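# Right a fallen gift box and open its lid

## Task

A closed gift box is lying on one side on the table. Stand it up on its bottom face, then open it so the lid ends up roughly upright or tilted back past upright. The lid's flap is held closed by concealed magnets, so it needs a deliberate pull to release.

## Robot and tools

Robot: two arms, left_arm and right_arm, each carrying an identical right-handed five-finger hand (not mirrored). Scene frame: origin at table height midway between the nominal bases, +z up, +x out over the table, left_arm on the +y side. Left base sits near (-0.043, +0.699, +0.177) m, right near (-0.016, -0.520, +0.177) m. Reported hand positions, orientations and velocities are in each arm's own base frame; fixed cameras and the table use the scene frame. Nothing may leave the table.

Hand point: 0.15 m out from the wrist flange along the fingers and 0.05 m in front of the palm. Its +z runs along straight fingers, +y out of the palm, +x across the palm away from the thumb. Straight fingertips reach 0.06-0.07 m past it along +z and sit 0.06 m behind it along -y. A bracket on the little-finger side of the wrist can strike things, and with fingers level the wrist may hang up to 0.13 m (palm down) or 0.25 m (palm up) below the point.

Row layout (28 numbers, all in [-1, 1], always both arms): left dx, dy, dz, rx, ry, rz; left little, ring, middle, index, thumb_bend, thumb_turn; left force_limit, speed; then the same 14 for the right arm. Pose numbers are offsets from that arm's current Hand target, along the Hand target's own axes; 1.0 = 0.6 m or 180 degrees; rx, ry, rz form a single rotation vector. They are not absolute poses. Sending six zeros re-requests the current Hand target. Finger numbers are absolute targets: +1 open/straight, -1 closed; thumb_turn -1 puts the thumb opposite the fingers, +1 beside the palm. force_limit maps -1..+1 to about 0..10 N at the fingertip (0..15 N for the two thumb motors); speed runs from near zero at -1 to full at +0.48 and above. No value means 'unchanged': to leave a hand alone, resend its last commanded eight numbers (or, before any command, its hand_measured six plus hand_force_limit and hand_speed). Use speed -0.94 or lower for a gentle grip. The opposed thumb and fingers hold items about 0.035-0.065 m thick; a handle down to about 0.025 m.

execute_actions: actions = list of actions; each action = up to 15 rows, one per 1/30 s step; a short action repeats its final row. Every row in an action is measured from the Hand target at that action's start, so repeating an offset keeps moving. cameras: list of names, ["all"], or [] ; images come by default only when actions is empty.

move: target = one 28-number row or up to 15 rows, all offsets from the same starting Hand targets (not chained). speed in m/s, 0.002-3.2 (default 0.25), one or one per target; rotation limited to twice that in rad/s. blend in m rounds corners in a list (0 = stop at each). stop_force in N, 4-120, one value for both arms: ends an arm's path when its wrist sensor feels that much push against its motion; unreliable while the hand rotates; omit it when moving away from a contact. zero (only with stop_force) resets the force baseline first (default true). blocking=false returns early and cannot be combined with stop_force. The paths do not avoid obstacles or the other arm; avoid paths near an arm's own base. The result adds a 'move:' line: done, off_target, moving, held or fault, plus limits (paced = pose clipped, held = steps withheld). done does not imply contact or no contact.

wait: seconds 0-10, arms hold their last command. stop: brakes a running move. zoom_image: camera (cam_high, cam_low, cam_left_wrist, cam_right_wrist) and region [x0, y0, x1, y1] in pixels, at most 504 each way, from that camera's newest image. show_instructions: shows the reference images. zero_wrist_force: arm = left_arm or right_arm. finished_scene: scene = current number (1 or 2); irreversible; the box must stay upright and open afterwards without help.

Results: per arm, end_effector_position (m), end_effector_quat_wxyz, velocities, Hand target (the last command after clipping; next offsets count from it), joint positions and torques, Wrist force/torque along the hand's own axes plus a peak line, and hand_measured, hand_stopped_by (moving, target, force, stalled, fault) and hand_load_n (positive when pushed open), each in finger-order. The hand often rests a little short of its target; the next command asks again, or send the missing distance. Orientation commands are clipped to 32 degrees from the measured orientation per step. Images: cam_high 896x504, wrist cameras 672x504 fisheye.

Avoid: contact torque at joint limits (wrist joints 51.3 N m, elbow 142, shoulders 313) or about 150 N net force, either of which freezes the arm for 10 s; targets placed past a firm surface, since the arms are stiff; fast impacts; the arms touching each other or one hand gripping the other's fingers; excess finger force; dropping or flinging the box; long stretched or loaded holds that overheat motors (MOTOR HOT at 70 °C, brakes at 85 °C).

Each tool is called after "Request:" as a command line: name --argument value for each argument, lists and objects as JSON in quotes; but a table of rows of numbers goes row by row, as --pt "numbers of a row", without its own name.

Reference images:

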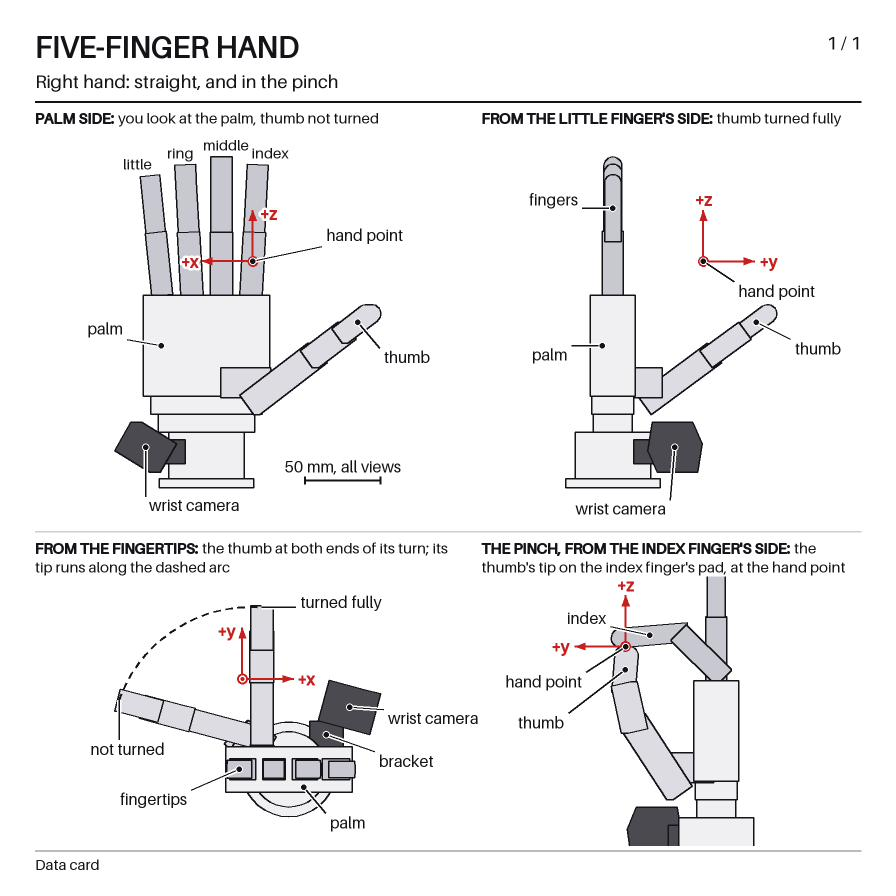

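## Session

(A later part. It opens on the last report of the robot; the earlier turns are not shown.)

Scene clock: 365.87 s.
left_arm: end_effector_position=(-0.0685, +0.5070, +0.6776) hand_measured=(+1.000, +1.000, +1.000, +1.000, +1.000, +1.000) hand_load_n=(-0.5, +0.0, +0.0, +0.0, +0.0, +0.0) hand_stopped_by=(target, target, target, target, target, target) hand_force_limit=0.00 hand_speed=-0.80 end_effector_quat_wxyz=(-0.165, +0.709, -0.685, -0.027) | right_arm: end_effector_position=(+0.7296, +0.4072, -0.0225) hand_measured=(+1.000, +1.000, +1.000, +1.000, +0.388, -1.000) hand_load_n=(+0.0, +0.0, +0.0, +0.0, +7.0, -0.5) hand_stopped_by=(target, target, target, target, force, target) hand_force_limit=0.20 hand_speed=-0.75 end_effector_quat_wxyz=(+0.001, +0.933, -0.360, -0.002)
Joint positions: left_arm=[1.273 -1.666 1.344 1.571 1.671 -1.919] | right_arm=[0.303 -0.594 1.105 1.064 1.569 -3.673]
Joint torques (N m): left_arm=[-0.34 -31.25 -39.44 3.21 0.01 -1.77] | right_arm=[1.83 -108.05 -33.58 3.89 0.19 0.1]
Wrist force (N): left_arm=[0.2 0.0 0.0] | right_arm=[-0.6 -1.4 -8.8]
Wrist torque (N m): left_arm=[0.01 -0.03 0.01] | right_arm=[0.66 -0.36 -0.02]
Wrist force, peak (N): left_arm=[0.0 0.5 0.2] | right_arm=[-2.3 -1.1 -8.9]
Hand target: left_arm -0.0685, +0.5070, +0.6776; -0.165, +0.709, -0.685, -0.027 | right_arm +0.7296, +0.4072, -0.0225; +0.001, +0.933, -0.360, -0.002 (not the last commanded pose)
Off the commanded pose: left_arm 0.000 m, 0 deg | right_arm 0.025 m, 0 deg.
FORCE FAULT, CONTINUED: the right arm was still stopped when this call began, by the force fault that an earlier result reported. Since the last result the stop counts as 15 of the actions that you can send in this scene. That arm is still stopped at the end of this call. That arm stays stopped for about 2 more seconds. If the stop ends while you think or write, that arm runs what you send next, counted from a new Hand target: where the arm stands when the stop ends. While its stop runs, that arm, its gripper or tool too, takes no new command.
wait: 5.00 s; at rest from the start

Request:
wait --seconds 1

Request:
move --target '[0,0,0,0,0,0,1,1,1,1,1,1,0,-0.8, 0,0,0,0,0,0,1,1,1,1,1,-1,0,-0.7]' --cameras '["cam_right_wrist"]'

Scene clock: 368.67 s.
left_arm: end_effector_position=(-0.0685, +0.5070, +0.6776) hand_measured=(+1.000, +1.000, +1.000, +1.000, +1.000, +1.000) hand_load_n=(+0.0, +0.0, +0.0, +0.0, +0.0, +0.0) hand_stopped_by=(target, target, target, target, target, target) hand_force_limit=0.00 hand_speed=-0.80 end_effector_quat_wxyz=(-0.165, +0.709, -0.685, -0.027) | right_arm: end_effector_position=(+0.7296, +0.4072, -0.0225) hand_measured=(+1.000, +1.000, +1.000, +1.000, +0.388, -1.000) hand_load_n=(+0.0, +0.0, +0.0, +0.0, +7.0, -0.5) hand_stopped_by=(target, target, target, target, force, target) hand_force_limit=0.20 hand_speed=-0.75 end_effector_quat_wxyz=(+0.001, +0.933, -0.360, -0.002)
Joint positions: left_arm=[1.273 -1.666 1.344 1.571 1.671 -1.919] | right_arm=[0.303 -0.594 1.105 1.064 1.569 -3.673]
Joint torques (N m): left_arm=[0.71 -30.4 -39.02 3.27 0.28 -2.19] | right_arm=[1.59 -108.47 -34.07 4.1 0.21 0.13]
Wrist force (N): left_arm=[0.3 0.3 -0.2] | right_arm=[-0.7 -1.4 -8.7]
Wrist torque (N m): left_arm=[0.05 -0.04 0.03] | right_arm=[0.64 -0.35 -0.02]
Wrist force, peak (N): left_arm=[0.0 0.6 -0.2] | right_arm=[-0.6 -1.5 -9.0]
Hand target: left_arm -0.0685, +0.5070, +0.6776; -0.165, +0.709, -0.685, -0.027 | right_arm +0.7296, +0.4072, -0.0225; +0.001, +0.933, -0.360, -0.002 (not the last commanded pose)
Off the commanded pose: left_arm 0.000 m, 0 deg | right_arm 0.025 m, 0 deg.
FORCE FAULT, CONTINUED: the right arm's stop, for the force fault that an earlier result reported, is over. The rest of the stop counts as 4 of the actions that you can send in this scene. During its stop the right arm's controller moved it back a little. That arm's target is now where it stood when the stop ended, not its last command. That arm accepts commands again.
wait: 1.00 s; at rest from the start

Scene clock: 370.37 s.
left_arm: end_effector_position=(-0.0685, +0.5070, +0.6776) hand_measured=(+1.000, +1.000, +1.000, +1.000, +1.000, +1.000) hand_load_n=(+0.0, +0.0, +0.0, +0.0, +0.0, +0.0) hand_stopped_by=(target, target, target, target, target, target) hand_force_limit=0.00 hand_speed=-0.80 end_effector_quat_wxyz=(-0.165, +0.709, -0.685, -0.027) | right_arm: end_effector_position=(+0.7296, +0.4072, -0.0225) hand_measured=(+1.000, +1.000, +1.000, +1.000, +1.000, -1.000) hand_load_n=(+0.0, +0.0, +0.0, +0.0, +0.0, +0.0) hand_stopped_by=(target, target, target, target, target, target) hand_force_limit=0.00 hand_speed=-0.70 end_effector_quat_wxyz=(+0.001, +0.933, -0.360, -0.002)
Joint positions: left_arm=[1.273 -1.666 1.344 1.571 1.671 -1.919] | right_arm=[0.303 -0.594 1.105 1.064 1.569 -3.673]
Joint torques (N m): left_arm=[-0.28 -29.42 -38.49 3.61 0.57 -2.17] | right_arm=[0.47 -111.6 -34.19 4.29 0.04 -0.06]
Wrist force (N): left_arm=[0.2 0.3 0.1] | right_arm=[-0.5 -0.7 -11.4]
Wrist torque (N m): left_arm=[0.05 -0.03 0.02] | right_arm=[0.61 -0.34 -0.01]
Wrist force, peak (N): left_arm=[-0.1 0.5 0.1] | right_arm=[-0.4 -0.5 -11.7]
Hand target: left_arm -0.0685, +0.5070, +0.6776; -0.165, +0.709, -0.685, -0.027 | right_arm +0.7296, +0.4072, -0.0225; +0.001, +0.933, -0.360, -0.002
Off the commanded pose: left_arm 0.000 m, 0 deg | right_arm 0.000 m, 0 deg.
move: done
camera_calibration:
cam_right_wrist: T_world_to_cam=[[-0.481056, -0.876174, -0.0300842, 0.706586], [-0.766394, 0.403623, 0.499728, 0.410695], [-0.425706, 0.263453, -0.86566, 0.297343], [0, 0, 0, 1]] pos_world=[0.781242, 0.37499, 0.0734192]
Images, in order (width x height): cam_right_wrist 672x504.

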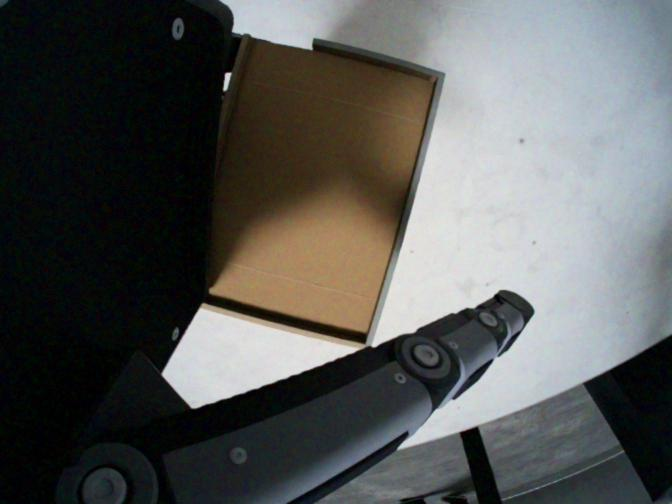

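Request:
move --pt "0 0 0 0 0 0 1 1 1 1 1 1 0 -0.8 0 -0.003 -0.025 0 0 0 1 1 1 1 1 -1 0 -0.7" --pt "0 0 0 0 0 0 1 1 1 1 1 1 0 -0.8 0.035 -0.003 -0.025 0 0 0 1 1 1 1 1 -1 0 -0.7" --speed '[0.03,0.06]' --cameras '["cam_right_wrist"]'

Scene clock: 374.83 s.
left_arm: end_effector_position=(-0.0685, +0.5070, +0.6776) hand_measured=(+1.000, +1.000, +1.000, +1.000, +1.000, +1.000) hand_load_n=(+0.0, +0.0, +0.0, +0.0, +0.0, +0.0) hand_stopped_by=(target, target, target, target, target, target) hand_force_limit=0.00 hand_speed=-0.80 end_effector_quat_wxyz=(-0.165, +0.709, -0.685, -0.027) | right_arm: end_effector_position=(+0.7465, +0.3943, -0.0076) hand_measured=(+1.000, +1.000, +1.000, +1.000, +1.000, -1.000) hand_load_n=(+0.0, +0.0, +0.0, -0.5, +0.0, +0.0) hand_stopped_by=(target, target, target, target, target, target) hand_force_limit=0.00 hand_speed=-0.70 end_effector_quat_wxyz=(+0.001, +0.933, -0.360, -0.002)
Joint positions: left_arm=[1.273 -1.666 1.344 1.571 1.671 -1.919] | right_arm=[0.284 -0.592 1.071 1.096 1.569 -3.693]
Joint torques (N m): left_arm=[0.69 -31.8 -39.22 3.48 0.33 -2.22] | right_arm=[15.31 -124.37 -25.38 2.16 2.13 2.91]
Wrist force (N): left_arm=[0.3 -0.1 -0.1] | right_arm=[1.1 0.6 0.2]
Wrist torque (N m): left_arm=[0.00 -0.04 0.02] | right_arm=[0.05 -0.22 0.13]
Wrist force, peak (N): left_arm=[0.2 0.4 0.2] | right_arm=[-0.8 -0.7 -11.8]
Hand target: left_arm -0.0685, +0.5070, +0.6776; -0.165, +0.709, -0.685, -0.027 | right_arm +0.7464, +0.3945, -0.0076; +0.001, +0.933, -0.360, -0.002
Off the commanded pose: left_arm 0.000 m, 0 deg | right_arm 0.000 m, 0 deg.
move: done
camera_calibration:
cam_right_wrist: T_world_to_cam=[[-0.48104, -0.876187, -0.0299431, 0.70389], [-0.766333, 0.403647, 0.499803, 0.421419], [-0.425835, 0.263371, -0.865621, 0.321007], [0, 0, 0, 1]] pos_world=[0.798242, 0.36209, 0.0883201]
Images, in order (width x height): cam_right_wrist 672x504.

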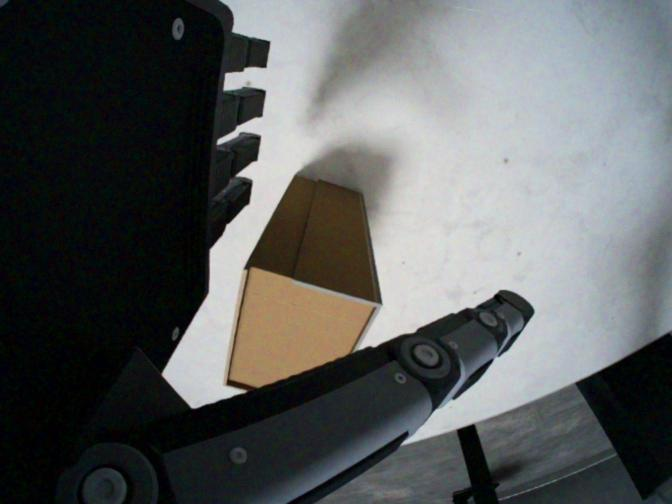

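Request:
move --pt "0 0 0 0 0 0 1 1 1 1 1 1 0 -0.8 0 0 -0.14 0 0 0 1 1 1 1 1 -1 0 -0.7" --pt "0 0 0 0 0 0 1 1 1 1 1 1 0 -0.8 -0.1333 0.0015 -0.16 0 0 0.0183 1 1 1 1 1 -1 0 -0.7" --speed 0.25 --blend 0.02 --cameras '["cam_right_wrist"]'

Scene clock: 398.03 s.
left_arm: end_effector_position=(-0.0685, +0.5070, +0.6776) hand_measured=(+1.000, +1.000, +1.000, +1.000, +1.000, +1.000) hand_load_n=(-0.5, +0.5, +0.0, +0.0, +0.0, +0.0) hand_stopped_by=(target, target, target, target, target, target) hand_force_limit=0.00 hand_speed=-0.80 end_effector_quat_wxyz=(-0.165, +0.709, -0.685, -0.027) | right_arm: end_effector_position=(+0.6870, +0.4474, +0.0888) hand_measured=(+1.000, +1.000, +1.000, +1.000, +1.000, -1.000) hand_load_n=(+0.0, +0.0, +0.0, +0.0, +0.0, +0.0) hand_stopped_by=(target, target, target, target, target, target) hand_force_limit=0.00 hand_speed=-0.70 end_effector_quat_wxyz=(+0.001, +0.922, -0.386, -0.002)
Joint positions: left_arm=[1.273 -1.666 1.344 1.571 1.671 -1.919] | right_arm=[0.358 -0.712 1.119 1.168 1.568 -3.562]
Joint torques (N m): left_arm=[0.55 -30.35 -38.58 3.69 0.62 -2.5] | right_arm=[1.15 -94.55 -42.48 7.15 2.12 0.51]
Wrist force (N): left_arm=[-0.2 0.2 0.0] | right_arm=[1.2 0.4 -0.1]
Wrist torque (N m): left_arm=[0.03 0.03 0.00] | right_arm=[0.05 -0.22 0.18]
Wrist force, peak (N): left_arm=[0.5 0.5 0.0] | right_arm=[3.1 0.6 -1.8]
Hand target: left_arm -0.0685, +0.5070, +0.6776; -0.165, +0.709, -0.685, -0.027 | right_arm +0.6870, +0.4474, +0.0888; +0.001, +0.922, -0.386, -0.002
Off the commanded pose: left_arm 0.000 m, 0 deg | right_arm 0.000 m, 0 deg.
move: done
camera_calibration:
cam_right_wrist: T_world_to_cam=[[-0.53052, -0.847142, -0.0299693, 0.745649], [-0.742009, 0.447006, 0.499608, 0.27013], [-0.409842, 0.287289, -0.865733, 0.343446], [0, 0, 0, 1]] pos_world=[0.736779, 0.412253, 0.18472]
Images, in order (width x height): cam_right_wrist 672x504.

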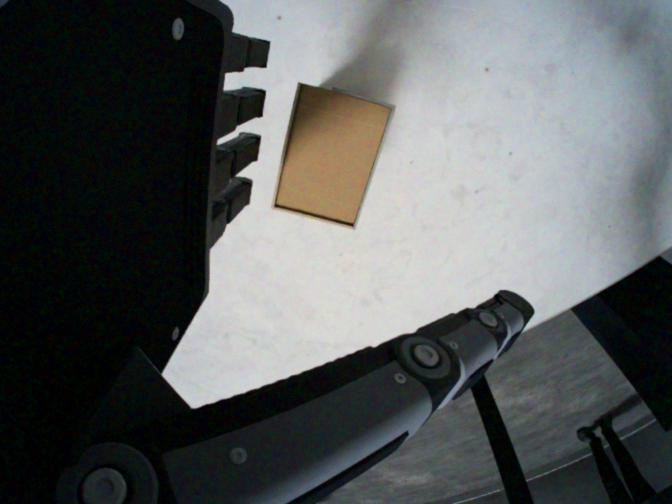

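Request:
move --pt "0 0 0 0 0 0 1 1 1 1 1 1 0 -0.8 0.0015 -0.002 0.06 0 0 0.003 1 1 1 1 1 -1 0 -0.7" --pt "0 0 0 0 0 0 1 1 1 1 1 1 0 -0.8 0.0015 -0.002 0.2067 0 0 0.003 1 1 1 1 1 -1 0 -0.7" --pt "0 0 0 0 0 0 1 1 1 1 1 1 0 -0.8 0.0015 0.008 0.2067 0 0 0.003 1 1 1 1 1 -1 0 -0.7" --speed '[0.15,0.06,0.04]' --stop_force 6 --cameras '["cam_right_wrist"]'

Scene clock: 408.33 s.
left_arm: end_effector_position=(-0.0685, +0.5070, +0.6776) hand_measured=(+1.000, +1.000, +1.000, +1.000, +1.000, +1.000) hand_load_n=(+0.0, +0.0, +0.0, +0.0, +0.0, +0.0) hand_stopped_by=(target, target, target, target, target, target) hand_force_limit=0.00 hand_speed=-0.80 end_effector_quat_wxyz=(-0.165, +0.709, -0.685, -0.027) | right_arm: end_effector_position=(+0.6836, +0.4434, -0.0352) hand_measured=(+1.000, +1.000, +1.000, +1.000, +1.000, -1.000) hand_load_n=(+0.0, +0.0, +0.0, +0.0, +0.0, +0.0) hand_stopped_by=(target, target, target, target, target, target) hand_force_limit=0.00 hand_speed=-0.70 end_effector_quat_wxyz=(+0.001, +0.921, -0.391, -0.002)
Joint positions: left_arm=[1.273 -1.666 1.344 1.571 1.671 -1.919] | right_arm=[0.354 -0.617 1.179 1.014 1.569 -3.556]
Joint torques (N m): left_arm=[1.43 -31.47 -39.53 3.66 0.14 -2.55] | right_arm=[5.48 -91.2 -42.34 7.05 1.78 1.98]
Wrist force (N): left_arm=[0.0 0.1 0.2] | right_arm=[1.2 0.6 -0.2]
Wrist torque (N m): left_arm=[0.00 -0.01 0.01] | right_arm=[0.08 -0.21 0.19]
Wrist force, peak (N): left_arm=[0.5 0.4 0.0] | right_arm=[1.2 0.6 -2.0]
Hand target: left_arm -0.0685, +0.5070, +0.6776; -0.165, +0.709, -0.685, -0.027 | right_arm +0.6836, +0.4435, -0.0353; +0.001, +0.921, -0.391, -0.002
Off the commanded pose: left_arm 0.000 m, 0 deg | right_arm 0.000 m, 0 deg.
move: done
camera_calibration:
cam_right_wrist: T_world_to_cam=[[-0.538643, -0.842007, -0.029785, 0.74], [-0.737641, 0.454207, 0.499581, 0.325152], [-0.407123, 0.291067, -0.865755, 0.232306], [0, 0, 0, 1]] pos_world=[0.733019, 0.407782, 0.0607214]
Images, in order (width x height): cam_right_wrist 672x504.

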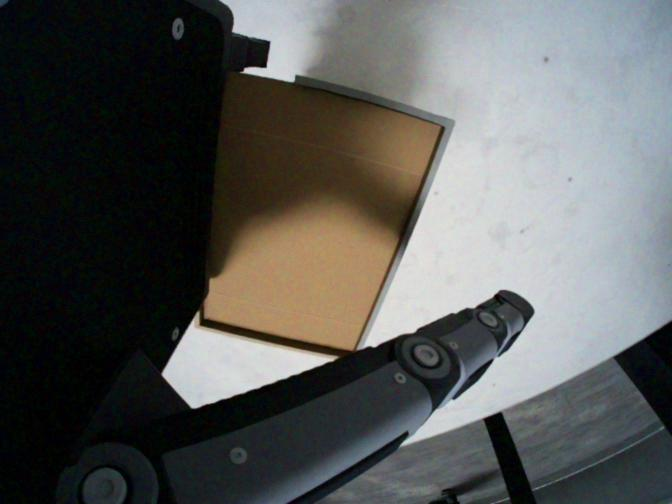

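Request:
zero_wrist_force --arm "right_arm"

Request:
move --pt "0 0 0 0 0 0 1 1 1 1 1 1 0 -0.8 0 0 0 0 0 0 1 1 1 1 -0.4 -1 0.5 -0.75"

Request:
move --pt "0 0 0 0 0 0 1 1 1 1 1 1 0 -0.8 0 0 -0.03 0 0 0 1 1 1 1 -0.4 -1 0.5 -0.75" --speed 0.04 --cameras '["cam_right_wrist", "cam_high"]'

Wrist force sensor zeroed.

Scene clock: 415.40 s.
left_arm: end_effector_position=(-0.0685, +0.5070, +0.6776) hand_measured=(+1.000, +1.000, +1.000, +1.000, +1.000, +1.000) hand_load_n=(+0.0, +0.0, +0.0, +0.0, +0.0, +0.0) hand_stopped_by=(target, target, target, target, target, target) hand_force_limit=0.00 hand_speed=-0.80 end_effector_quat_wxyz=(-0.165, +0.709, -0.685, -0.027) | right_arm: end_effector_position=(+0.6836, +0.4435, -0.0352) hand_measured=(+1.000, +1.000, +1.000, +1.000, +0.378, -1.000) hand_load_n=(+0.0, +0.0, +0.0, +0.0, +12.0, -1.0) hand_stopped_by=(target, target, target, target, force, target) hand_force_limit=0.50 hand_speed=-0.75 end_effector_quat_wxyz=(+0.001, +0.921, -0.391, -0.002)
Joint positions: left_arm=[1.273 -1.666 1.344 1.571 1.671 -1.919] | right_arm=[0.354 -0.617 1.179 1.014 1.569 -3.556]
Joint torques (N m): left_arm=[1.36 -32.45 -38.82 3.71 0.43 -2.46] | right_arm=[15.72 -92.21 -41.78 5.41 1.47 2.05]
Wrist force (N, zeroed by zero_wrist_force on right_arm): left_arm=[0.1 0.1 -0.2] | right_arm=[-0.1 1.1 -3.0]
Wrist torque (N m, zeroed by zero_wrist_force on right_arm): left_arm=[0.02 -0.01 0.01] | right_arm=[0.05 0.04 0.03]
Wrist force, peak (N, zeroed by zero_wrist_force on right_arm): left_arm=[0.6 0.2 0.0] | right_arm=[-0.3 1.2 -3.3]
Hand target: left_arm -0.0685, +0.5070, +0.6776; -0.165, +0.709, -0.685, -0.027 | right_arm +0.6836, +0.4435, -0.0353; +0.001, +0.921, -0.391, -0.002
Off the commanded pose: left_arm 0.000 m, 0 deg | right_arm 0.000 m, 0 deg.
move: done

Scene clock: 416.13 s.
left_arm: end_effector_position=(-0.0685, +0.5070, +0.6776) hand_measured=(+1.000, +1.000, +1.000, +1.000, +1.000, +1.000) hand_load_n=(+0.0, +0.0, +0.0, +0.0, +0.0, +0.0) hand_stopped_by=(target, target, target, target, target, target) hand_force_limit=0.00 hand_speed=-0.80 end_effector_quat_wxyz=(-0.165, +0.709, -0.685, -0.027) | right_arm: end_effector_position=(+0.6837, +0.4435, -0.0170) hand_measured=(+1.000, +1.000, +1.000, +1.000, +0.378, -1.000) hand_load_n=(+0.0, +0.0, +0.0, +0.5, +11.5, -1.0) hand_stopped_by=(target, target, target, target, force, target) hand_force_limit=0.50 hand_speed=-0.75 end_effector_quat_wxyz=(+0.001, +0.921, -0.391, -0.002)
Joint positions: left_arm=[1.273 -1.666 1.344 1.571 1.671 -1.919] | right_arm=[0.354 -0.634 1.175 1.034 1.569 -3.556]
Joint torques (N m): left_arm=[0.76 -31.15 -38.75 3.77 0.48 -2.58] | right_arm=[2.26 -92.38 -36.86 1.76 1.36 -0.45]
Wrist force (N, zeroed by zero_wrist_force on right_arm): left_arm=[0.1 0.1 0.1] | right_arm=[0.1 0.0 1.5]
Wrist torque (N m, zeroed by zero_wrist_force on right_arm): left_arm=[0.02 -0.03 0.01] | right_arm=[-0.06 -0.05 0.01]
Wrist force, peak (N, zeroed by zero_wrist_force on right_arm): left_arm=[0.5 0.4 0.0] | right_arm=[-0.3 1.0 -2.9]
Hand target: left_arm -0.0685, +0.5070, +0.6776; -0.165, +0.709, -0.685, -0.027 | right_arm +0.6837, +0.4435, -0.0173; +0.001, +0.921, -0.391, -0.002
Off the commanded pose: left_arm 0.000 m, 0 deg | right_arm 0.000 m, 0 deg.
move: done
camera_calibration:
cam_right_wrist: T_world_to_cam=[[-0.538643, -0.842007, -0.029785, 0.74068], [-0.737641, 0.454207, 0.499581, 0.316088], [-0.407123, 0.291067, -0.865755, 0.248075], [0, 0, 0, 1]] pos_world=[0.733119, 0.407882, 0.0789214]
Images, in order (width x height): cam_high 896x504, cam_right_wrist 672x504.

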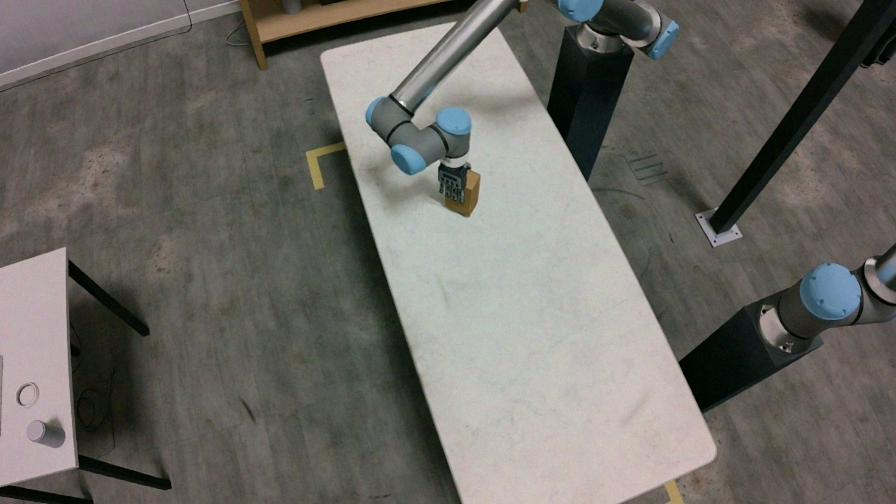

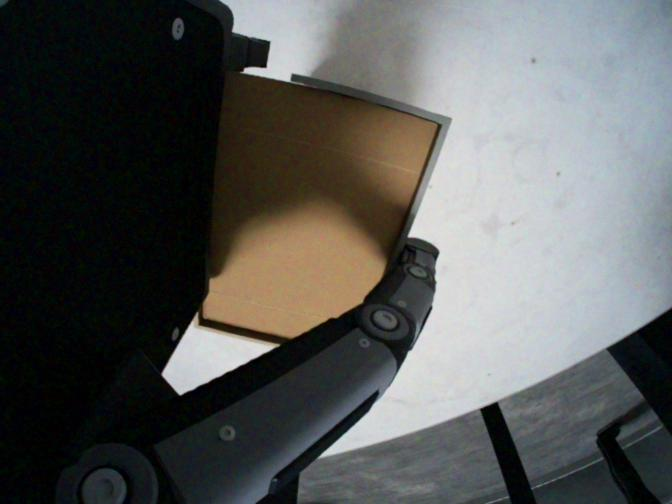

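Request:
move --pt "0 0 0 0 0 0 1 1 1 1 1 1 0 -0.8 0 0 -0.1117 0 0 0 1 1 1 1 -0.4 -1 0.5 -0.75" --pt "0 0 0 0 0 0 1 1 1 1 1 1 0 -0.8 -0.0798 0.0256 -0.1117 0 0 0.3222 1 1 1 1 -0.4 -1 0.5 -0.75" --pt "0 0 0 0 0 0 1 1 1 1 1 1 0 -0.8 -0.1596 0.0511 -0.1117 0 0 0.6443 1 1 1 1 -0.4 -1 0.5 -0.75" --pt "0 0 0 0 0 0 1 1 1 1 1 1 0 -0.8 -0.2393 0.0767 -0.1117 0 0 0.9664 1 1 1 1 -0.4 -1 0.5 -0.75" --speed '[0.1,0.35,0.35,0.35]' --blend 0.02 --cameras '["cam_right_wrist", "cam_high"]'

Scene clock: 438.07 s.
left_arm: end_effector_position=(-0.0685, +0.5070, +0.6776) hand_measured=(+1.000, +1.000, +1.000, +1.000, +1.000, +1.000) hand_load_n=(+0.0, +0.0, +0.0, +0.0, +0.0, +0.0) hand_stopped_by=(target, target, target, target, target, target) hand_force_limit=0.00 hand_speed=-0.80 end_effector_quat_wxyz=(-0.165, +0.709, -0.685, -0.027) | right_arm: end_effector_position=(+0.5511, +0.5148, +0.0505) hand_measured=(+1.000, +1.000, +1.000, +1.000, +0.378, -1.000) hand_load_n=(+0.0, +0.0, +0.0, +0.5, +11.5, -1.5) hand_stopped_by=(target, target, target, target, force, target) hand_force_limit=0.50 hand_speed=-0.75 end_effector_quat_wxyz=(-0.002, +0.341, +0.940, +0.000)
Joint positions: left_arm=[1.273 -1.666 1.344 1.571 1.671 -1.919] | right_arm=[0.529 -0.962 1.657 0.88 1.568 -0.345]
Joint torques (N m): left_arm=[0.21 -30.78 -39.4 3.8 0.43 -3.31] | right_arm=[-13.5 -67.98 -35.36 7.12 1.92 2.46]
Wrist force (N, zeroed by zero_wrist_force on right_arm): left_arm=[0.1 0.2 0.0] | right_arm=[0.1 -0.1 1.3]
Wrist torque (N m, zeroed by zero_wrist_force on right_arm): left_arm=[0.03 -0.02 0.02] | right_arm=[-0.04 -0.04 0.00]
Wrist force, peak (N, zeroed by zero_wrist_force on right_arm): left_arm=[0.4 0.4 0.1] | right_arm=[-0.2 0.2 3.5]
Hand target: left_arm -0.0685, +0.5070, +0.6776; -0.165, +0.709, -0.685, -0.027 | right_arm +0.5511, +0.5147, +0.0504; -0.002, +0.341, +0.940, +0.000
Off the commanded pose: left_arm 0.000 m, 0 deg | right_arm 0.000 m, 0 deg.
move: done
camera_calibration:
cam_right_wrist: T_world_to_cam=[[0.446286, 0.894276, -0.0331604, -0.705166], [0.786134, -0.374075, 0.491997, -0.260793], [0.427576, -0.24564, -0.869965, 0.0482533], [0, 0, 0, 1]] pos_world=[0.499093, 0.54491, 0.146905]
Images, in order (width x height): cam_high 896x504, cam_right_wrist 672x504.

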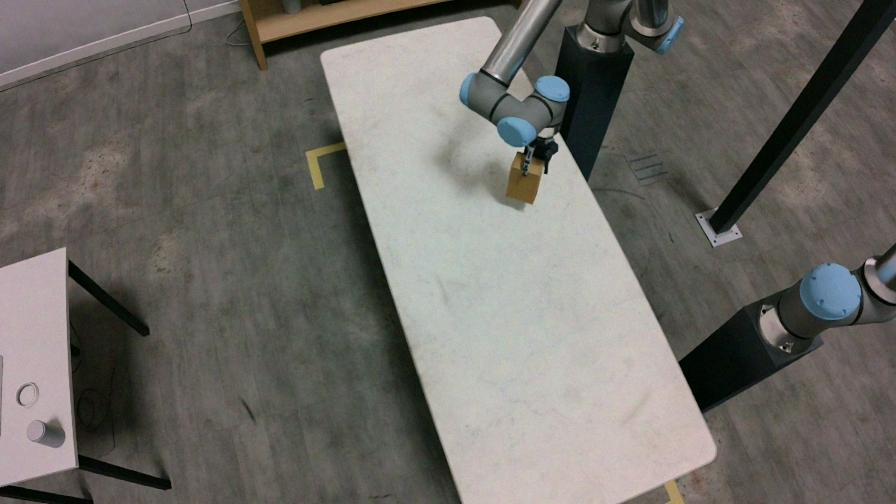

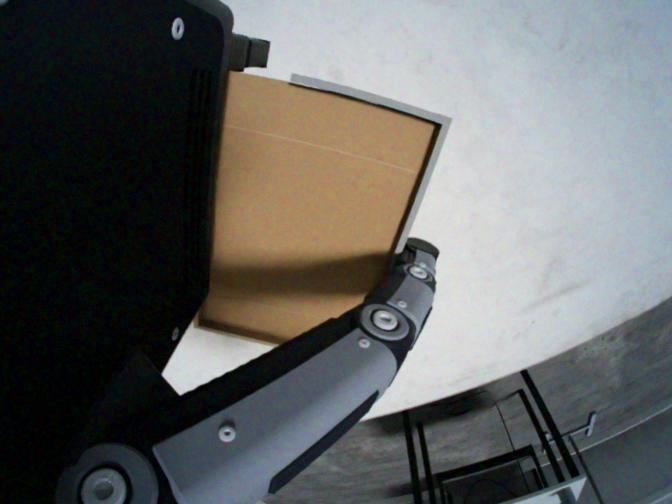

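Request:
move --pt "0 0 0 0 0 0 1 1 1 1 1 1 0 -0.8 0 0 0 -0.1222 0 0 1 1 1 1 -0.4 -1 0.5 -0.75" --pt "0 0 0 0 0 0 1 1 1 1 1 1 0 -0.8 0 0 0.017 -0.2444 0 0 1 1 1 1 -0.4 -1 0.5 -0.75" --pt "0 0 0 0 0 0 1 1 1 1 1 1 0 -0.8 0 0 0.084 -0.3667 0 0 1 1 1 1 -0.4 -1 0.5 -0.75" --pt "0 0 0 0 0 0 1 1 1 1 1 1 0 -0.8 0 0 0.1757 -0.3667 0 0 1 1 1 1 -0.4 -1 0.5 -0.75" --speed '[0.25,0.25,0.25,0.12]' --blend 0.02 --cameras '["cam_right_wrist", "cam_high"]'

Scene clock: 449.40 s.
left_arm: end_effector_position=(-0.0685, +0.5070, +0.6776) hand_measured=(+1.000, +1.000, +1.000, +1.000, +1.000, +1.000) hand_load_n=(+0.0, +0.0, +0.0, +0.0, +0.0, +0.0) hand_stopped_by=(target, target, target, target, target, target) hand_force_limit=0.00 hand_speed=-0.80 end_effector_quat_wxyz=(-0.165, +0.709, -0.685, -0.027) | right_arm: end_effector_position=(+0.5508, +0.5148, -0.0549) hand_measured=(+1.000, +1.000, +1.000, +1.000, +0.378, -1.000) hand_load_n=(+0.0, +0.0, +0.0, +0.5, +11.0, -2.0) hand_stopped_by=(target, target, target, target, force, target) hand_force_limit=0.50 hand_speed=-0.75 end_effector_quat_wxyz=(+0.184, +0.288, +0.788, +0.512)
Joint positions: left_arm=[1.273 -1.666 1.344 1.571 1.671 -1.919] | right_arm=[0.379 -0.907 2.252 -0.873 1.121 -0.214]
Joint torques (N m): left_arm=[0.95 -33.18 -39.96 3.88 0.55 -3] | right_arm=[17.09 -67.63 -3.31 1.71 1.35 2.48]
Wrist force (N, zeroed by zero_wrist_force on right_arm): left_arm=[0.3 0.3 0.2] | right_arm=[0.1 -2.8 0.8]
Wrist torque (N m, zeroed by zero_wrist_force on right_arm): left_arm=[0.04 -0.05 0.03] | right_arm=[-0.18 -0.05 -0.07]
Wrist force, peak (N, zeroed by zero_wrist_force on right_arm): left_arm=[0.4 0.2 0.2] | right_arm=[0.1 -4.2 1.4]
Hand target: left_arm -0.0685, +0.5070, +0.6776; -0.165, +0.709, -0.685, -0.027 | right_arm +0.5506, +0.5148, -0.0550; +0.184, +0.288, +0.788, +0.512
Off the commanded pose: left_arm 0.000 m, 0 deg | right_arm 0.000 m, 0 deg.
move: done
camera_calibration:
cam_right_wrist: T_world_to_cam=[[0.0988496, 0.473286, 0.875345, -0.25056], [0.412348, -0.820059, 0.396828, 0.221561], [0.905648, 0.321721, -0.276221, -0.566007], [0, 0, 0, 1]] pos_world=[0.44601, 0.482375, -0.0249381]
Images, in order (width x height): cam_high 896x504, cam_right_wrist 672x504.

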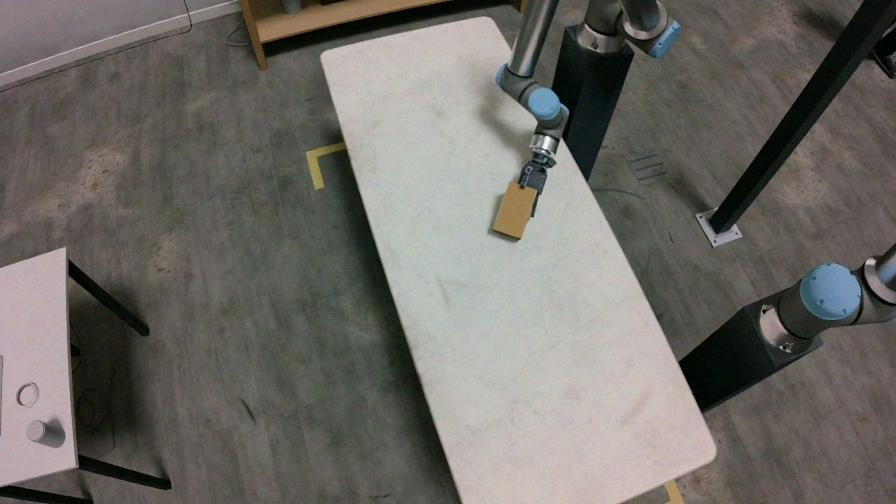

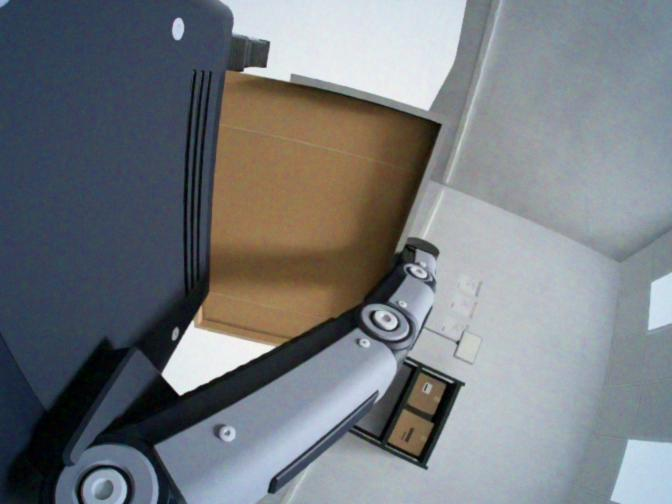

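Request:
move --pt "0 0 0 0 0 0 1 1 1 1 1 1 0 -0.8 0 -0.0411 0.0183 0 0 0 1 1 1 1 -0.4 -1 0.5 -0.75" --speed 0.025 --stop_force 4

Scene clock: 454.93 s.
left_arm: end_effector_position=(-0.0685, +0.5070, +0.6776) hand_measured=(+1.000, +1.000, +1.000, +1.000, +1.000, +1.000) hand_load_n=(+0.0, +0.0, +0.0, +0.0, +0.0, +0.0) hand_stopped_by=(target, target, target, target, target, target) hand_force_limit=0.00 hand_speed=-0.80 end_effector_quat_wxyz=(-0.165, +0.709, -0.685, -0.027) | right_arm: end_effector_position=(+0.5505, +0.5148, -0.0820) hand_measured=(+1.000, +1.000, +1.000, +1.000, +0.378, -1.000) hand_load_n=(+0.0, +0.0, +0.0, +0.0, +5.5, +0.5) hand_stopped_by=(target, target, target, target, force, target) hand_force_limit=0.50 hand_speed=-0.75 end_effector_quat_wxyz=(+0.184, +0.288, +0.788, +0.512)
Joint positions: left_arm=[1.273 -1.666 1.344 1.571 1.671 -1.919] | right_arm=[0.379 -0.852 2.243 -0.92 1.121 -0.214]
Joint torques (N m): left_arm=[1.99 -32.19 -39.4 3.92 0.88 -3.15] | right_arm=[15.54 -83.91 -0.2 3.2 1.54 2.46]
Wrist force (N, zeroed by zero_wrist_force on right_arm): left_arm=[0.2 0.1 -0.1] | right_arm=[0.1 -1.5 0.4]
Wrist torque (N m, zeroed by zero_wrist_force on right_arm): left_arm=[0.02 -0.03 0.02] | right_arm=[-0.33 -0.07 -0.13]
Wrist force, peak (N, zeroed by zero_wrist_force on right_arm): left_arm=[0.1 0.5 -0.2] | right_arm=[-0.1 -2.9 1.1]
Hand target: left_arm -0.0685, +0.5070, +0.6776; -0.165, +0.709, -0.685, -0.027 | right_arm +0.5505, +0.5148, -0.0820; +0.184, +0.288, +0.788, +0.512
Off the commanded pose: left_arm 0.000 m, 0 deg | right_arm 0.000 m, 0 deg.
move: done

Request:
move --pt "0 0 0 0 0 0 1 1 1 1 1 1 0 -0.8 0 0 0 0 0 0 1 1 1 1 1 -1 0.5 -0.5" --cameras '["cam_right_wrist", "cam_high"]'

Scene clock: 460.17 s.
left_arm: end_effector_position=(-0.0685, +0.5070, +0.6776) hand_measured=(+1.000, +1.000, +1.000, +1.000, +1.000, +1.000) hand_load_n=(+0.0, +0.0, +0.0, +0.5, +0.0, +0.0) hand_stopped_by=(target, target, target, target, target, target) hand_force_limit=0.00 hand_speed=-0.80 end_effector_quat_wxyz=(-0.165, +0.709, -0.685, -0.027) | right_arm: end_effector_position=(+0.5505, +0.5148, -0.0820) hand_measured=(+1.000, +1.000, +1.000, +1.000, +1.000, -1.000) hand_load_n=(+0.0, +0.0, +0.0, +0.0, +0.0, -0.5) hand_stopped_by=(target, target, target, target, target, target) hand_force_limit=0.50 hand_speed=-0.50 end_effector_quat_wxyz=(+0.184, +0.288, +0.788, +0.512)
Joint positions: left_arm=[1.273 -1.666 1.344 1.571 1.671 -1.919] | right_arm=[0.379 -0.852 2.243 -0.92 1.121 -0.214]
Joint torques (N m): left_arm=[0.7 -32.48 -40.03 4.01 0.64 -3.18] | right_arm=[13.67 -84.09 1.1 2.77 0.93 1.51]
Wrist force (N, zeroed by zero_wrist_force on right_arm): left_arm=[0.0 0.0 -0.2] | right_arm=[0.2 -2.1 0.7]
Wrist torque (N m, zeroed by zero_wrist_force on right_arm): left_arm=[0.01 0.00 0.00] | right_arm=[-0.26 -0.08 -0.12]
Wrist force, peak (N, zeroed by zero_wrist_force on right_arm): left_arm=[0.2 0.6 0.0] | right_arm=[0.2 -2.3 0.6]
Hand target: left_arm -0.0685, +0.5070, +0.6776; -0.165, +0.709, -0.685, -0.027 | right_arm +0.5505, +0.5148, -0.0820; +0.184, +0.288, +0.788, +0.512
Off the commanded pose: left_arm 0.000 m, 0 deg | right_arm 0.000 m, 0 deg.
move: done
camera_calibration:
cam_right_wrist: T_world_to_cam=[[0.0990488, 0.473284, 0.875324, -0.226907], [0.412451, -0.820055, 0.396729, 0.232344], [0.905579, 0.321732, -0.276432, -0.573298], [0, 0, 0, 1]] pos_world=[0.445812, 0.482375, -0.0520383]
Images, in order (width x height): cam_high 896x504, cam_right_wrist 672x504.

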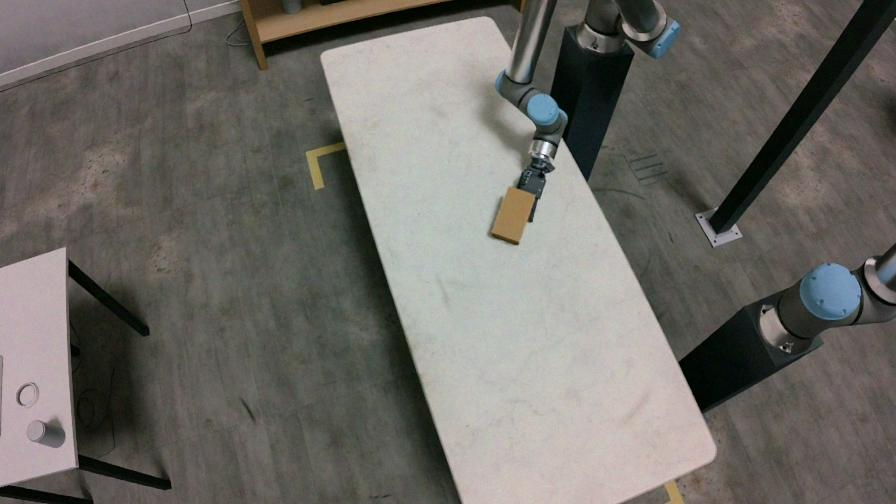

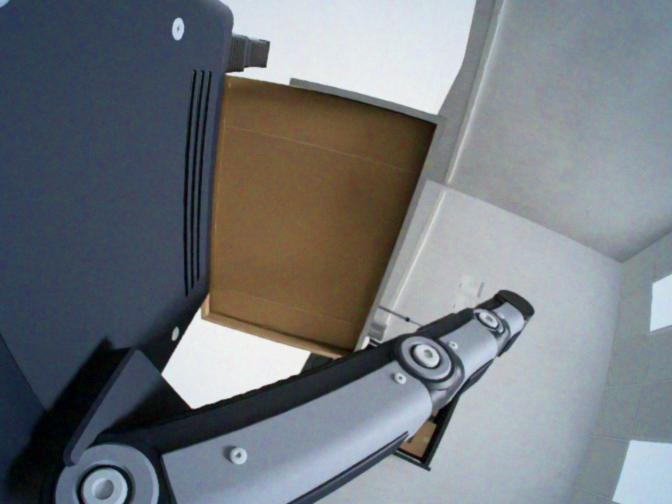

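Request:
move --pt "0 0 0 0 0 0 1 1 1 1 1 1 0 -0.8 0 -0.0061 0.0027 0 0 0 1 1 1 1 1 -1 0.5 -0.5" --pt "0 0 0 0 0 0 1 1 1 1 1 1 0 -0.8 0 -0.0942 -0.1952 0 0 0 1 1 1 1 1 -1 0.5 -0.5" --speed '[0.03,0.08]' --cameras '["cam_right_wrist", "cam_high"]'

Scene clock: 466.67 s.
left_arm: end_effector_position=(-0.0685, +0.5070, +0.6776) hand_measured=(+1.000, +1.000, +1.000, +1.000, +1.000, +1.000) hand_load_n=(+0.0, +0.0, +0.5, +0.0, +0.0, +0.0) hand_stopped_by=(target, target, target, target, target, target) hand_force_limit=0.00 hand_speed=-0.80 end_effector_quat_wxyz=(-0.165, +0.709, -0.685, -0.027) | right_arm: end_effector_position=(+0.4670, +0.4150, -0.0857) hand_measured=(+1.000, +1.000, +1.000, +1.000, +1.000, -1.000) hand_load_n=(+0.0, +0.0, +0.0, +0.0, -0.5, +0.0) hand_stopped_by=(target, target, target, target, target, target) hand_force_limit=0.50 hand_speed=-0.50 end_effector_quat_wxyz=(+0.184, +0.288, +0.789, +0.512) end_effector_velocity=(+0.002, +0.002, +0.000) end_effector_angular_velocity=(-0.001, -0.001, +0.001)
Joint positions: left_arm=[1.273 -1.666 1.344 1.571 1.671 -1.919] | right_arm=[0.188 -0.855 2.483 -1.103 0.953 -0.32]
Joint velocities: left_arm=[within noise] | right_arm=[0.005 -0.001 -0.005 0.004 0.004 0.002]
Joint torques (N m): left_arm=[1.42 -32.61 -40.64 4.01 0.87 -3.67] | right_arm=[16.11 -57.37 -5.46 3.8 1.62 2.58]
Wrist force (N, zeroed by zero_wrist_force on right_arm): left_arm=[0.3 0.3 0.0] | right_arm=[0.3 -1.2 0.7]
Wrist torque (N m, zeroed by zero_wrist_force on right_arm): left_arm=[0.04 -0.04 0.03] | right_arm=[-0.18 -0.10 -0.20]
Wrist force, peak (N, zeroed by zero_wrist_force on right_arm): left_arm=[0.3 0.5 -0.1] | right_arm=[-0.3 -1.8 2.0]
Hand target: left_arm -0.0685, +0.5070, +0.6776; -0.165, +0.709, -0.685, -0.027 | right_arm +0.4671, +0.4151, -0.0857; +0.184, +0.288, +0.788, +0.512
Off the commanded pose: left_arm 0.000 m, 0 deg | right_arm 0.000 m, 0 deg.
move: done
camera_calibration:
cam_right_wrist: T_world_to_cam=[[0.0989126, 0.473364, 0.875296, -0.168147], [0.412427, -0.820005, 0.396857, 0.186407], [0.905605, 0.321742, -0.276337, -0.466604], [0, 0, 0, 1]] pos_world=[0.362311, 0.382576, -0.0557386]
Images, in order (width x height): cam_high 896x504, cam_right_wrist 672x504.

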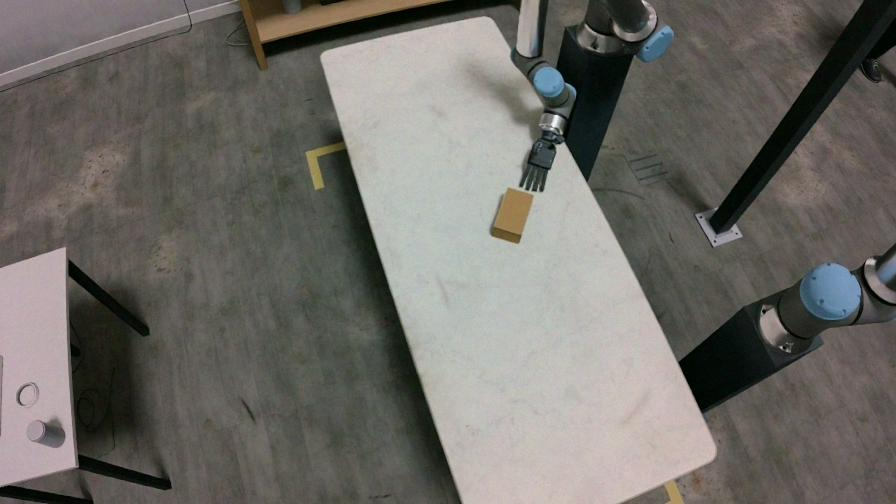

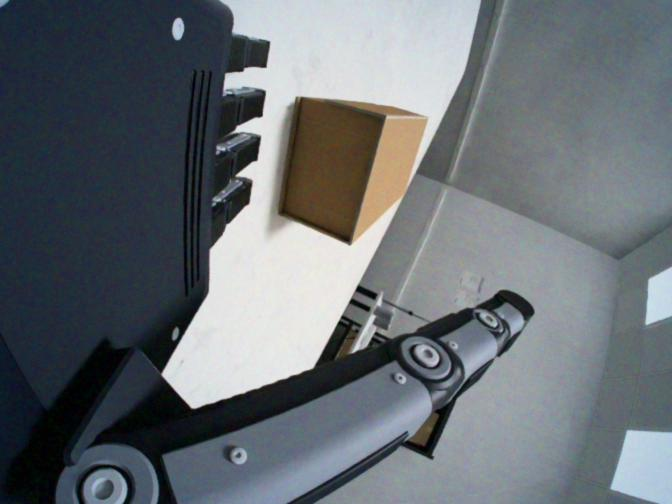

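Request:
zoom_image --camera "cam_right_wrist" --region '[260, 80, 450, 260]'

Request:
zoom_image --camera "cam_high" --region '[470, 160, 570, 260]'

Scaled by 2.653 from the camera's 672x504 image, which has a finer 960x720 frame.

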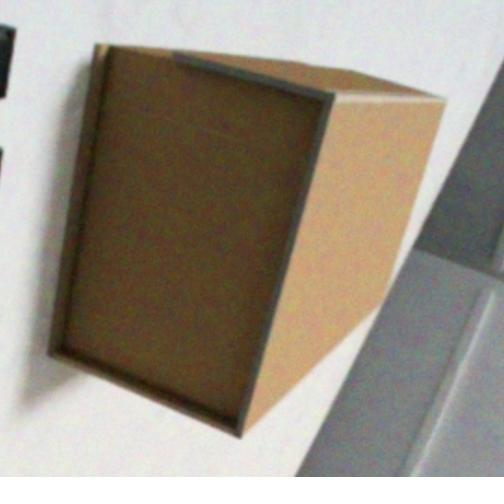

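Scaled by 5.040 from the camera's 896x504 image, which has a finer 1280x720 frame.

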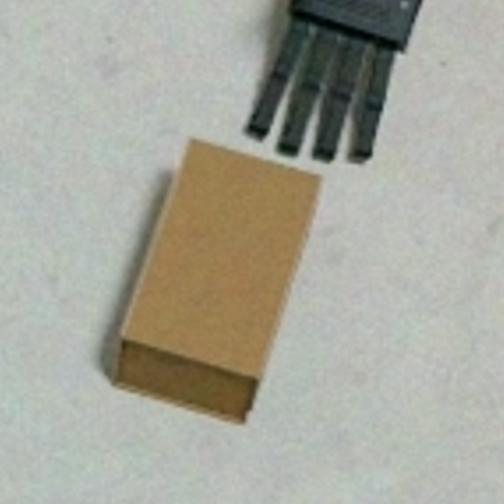

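Request:
move --pt "0.1488 -0.501 0.1647 0.0018 0.0577 0.2117 1 1 1 1 1 1 0 -0.8 0.0015 0.2826 -0.1262 0.094 0.0968 -0.150 1 1 1 1 1 1 0 0" --pt "0.4402 -0.8030 0.2695 0.0036 0.1153 0.4234 1 1 1 1 1 1 0 -0.8 -0.0375 0.4583 0.1847 0.2819 0.2905 -0.4502 1 1 1 1 1 1 0 0" --speed 0.45 --blend 0.03 --cameras '["cam_right_wrist", "cam_high"]'

Scene clock: 548.67 s.
left_arm: end_effector_position=(+0.4501, +0.2999, +0.5499) hand_measured=(+1.000, +1.000, +1.000, +1.000, +1.000, +1.000) hand_load_n=(+0.0, +0.0, +0.0, +0.0, +0.0, +0.0) hand_stopped_by=(target, target, target, target, target, target) hand_force_limit=0.00 hand_speed=-0.80 end_effector_quat_wxyz=(+0.000, -0.130, +0.991, +0.000) | right_arm: end_effector_position=(+0.6219, +0.5639, +0.1198) hand_measured=(+1.000, +1.000, +1.000, +1.000, +1.000, +1.000) hand_load_n=(+0.0, +0.0, +0.0, +0.0, +0.0, +0.0) hand_stopped_by=(target, target, target, target, target, target) hand_force_limit=0.00 hand_speed=0.00 end_effector_quat_wxyz=(+0.000, -0.440, +0.898, -0.001)
Joint positions: left_arm=[0.132 -1.552 1.51 1.613 1.57 -1.7] | right_arm=[0.445 -0.839 1.29 1.12 1.572 -2.038]
Joint torques (N m): left_arm=[2.37 -49.73 -32.93 2.8 -1.09 -3.49] | right_arm=[-8.12 -101.44 -41.19 4.05 1.31 0.5]
Wrist force (N, zeroed by zero_wrist_force on right_arm): left_arm=[-0.4 -0.4 0.2] | right_arm=[0.2 0.2 -0.2]
Wrist torque (N m, zeroed by zero_wrist_force on right_arm): left_arm=[-0.01 0.03 0.06] | right_arm=[0.05 -0.01 -0.30]
Wrist force, peak (N, zeroed by zero_wrist_force on right_arm): left_arm=[-0.6 2.6 -0.8] | right_arm=[1.1 -2.9 1.1]
Hand target: left_arm +0.4500, +0.2999, +0.5498; +0.000, -0.130, +0.991, +0.000 | right_arm +0.6220, +0.5639, +0.1199; +0.000, -0.440, +0.898, -0.001
Off the commanded pose: left_arm 0.000 m, 0 deg | right_arm 0.000 m, 0 deg.
move: done
camera_calibration:
cam_right_wrist: T_world_to_cam=[[-0.910394, 0.412489, -0.0321643, 0.336948], [0.344185, 0.798193, 0.494393, -0.718691], [0.229605, 0.439022, -0.868643, -0.172849], [0, 0, 0, 1]] pos_world=[0.593805, 0.510551, 0.216009]
Images, in order (width x height): cam_high 896x504, cam_right_wrist 672x504.

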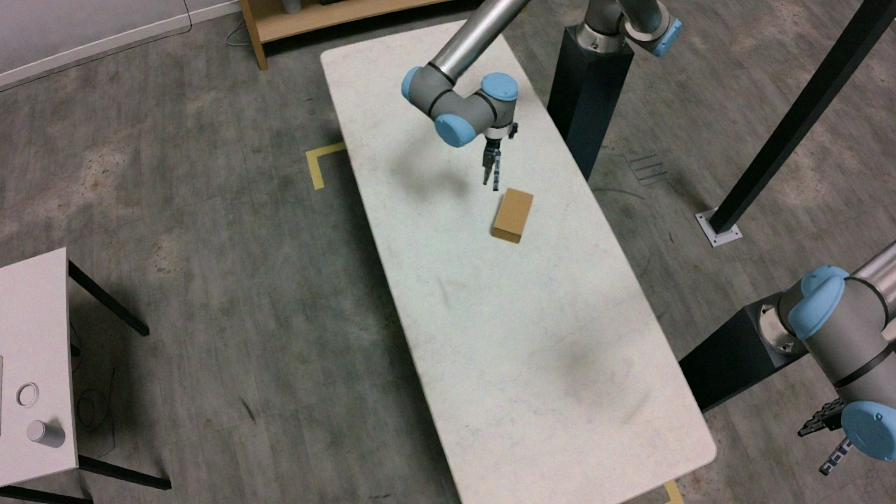

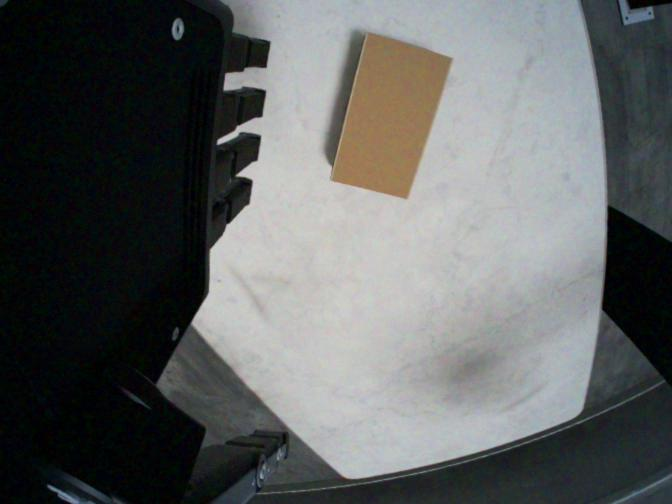

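Request:
move --pt "0.005 -0.861 0.1667 0 0 0.4167 1 1 1 1 1 1 0 -0.8 0.0112 0.0145 0.3533 0 0 -0.0056 1 1 1 1 1 1 0 0" --speed 0.5

Scene clock: 563.43 s.
left_arm: end_effector_position=(+0.5807, -0.1998, +0.4496) hand_measured=(+1.000, +1.000, +1.000, +1.000, +1.000, +1.000) hand_load_n=(+0.0, +0.0, +0.0, +0.0, +0.5, +0.0) hand_stopped_by=(target, target, target, target, target, target) hand_force_limit=0.00 hand_speed=-0.80 end_effector_quat_wxyz=(+0.000, +0.500, +0.866, +0.000) | right_arm: end_effector_position=(+0.6110, +0.5635, -0.0922) hand_measured=(+1.000, +1.000, +1.000, +1.000, +1.000, +1.000) hand_load_n=(+0.0, +0.0, +0.5, +0.0, -0.5, +0.0) hand_stopped_by=(target, target, target, target, target, target) hand_force_limit=0.00 hand_speed=0.00 end_effector_quat_wxyz=(-0.001, -0.448, +0.894, -0.001)
Joint positions: left_arm=[-0.698 -1.445 1.571 1.445 1.571 -1.222] | right_arm=[0.45 -0.652 1.374 0.85 1.572 -2.05]
Joint torques (N m): left_arm=[-4.89 -50.44 -31.75 6.1 1.13 -1.33] | right_arm=[13.28 -119.21 -37.96 7.12 -1.03 -1.16]
Wrist force (N, zeroed by zero_wrist_force on right_arm): left_arm=[-0.4 -0.2 0.7] | right_arm=[0.0 0.3 -0.2]
Wrist torque (N m, zeroed by zero_wrist_force on right_arm): left_arm=[-0.01 0.01 0.05] | right_arm=[0.07 0.01 0.01]
Wrist force, peak (N, zeroed by zero_wrist_force on right_arm): left_arm=[-2.4 -0.9 1.2] | right_arm=[0.0 0.3 -1.5]
Hand target: left_arm +0.5807, -0.1999, +0.4495; +0.000, +0.500, +0.866, +0.000 | right_arm +0.6110, +0.5635, -0.0921; +0.000, -0.448, +0.894, -0.001
Off the commanded pose: left_arm 0.000 m, 0 deg | right_arm 0.000 m, 0 deg.
move: done


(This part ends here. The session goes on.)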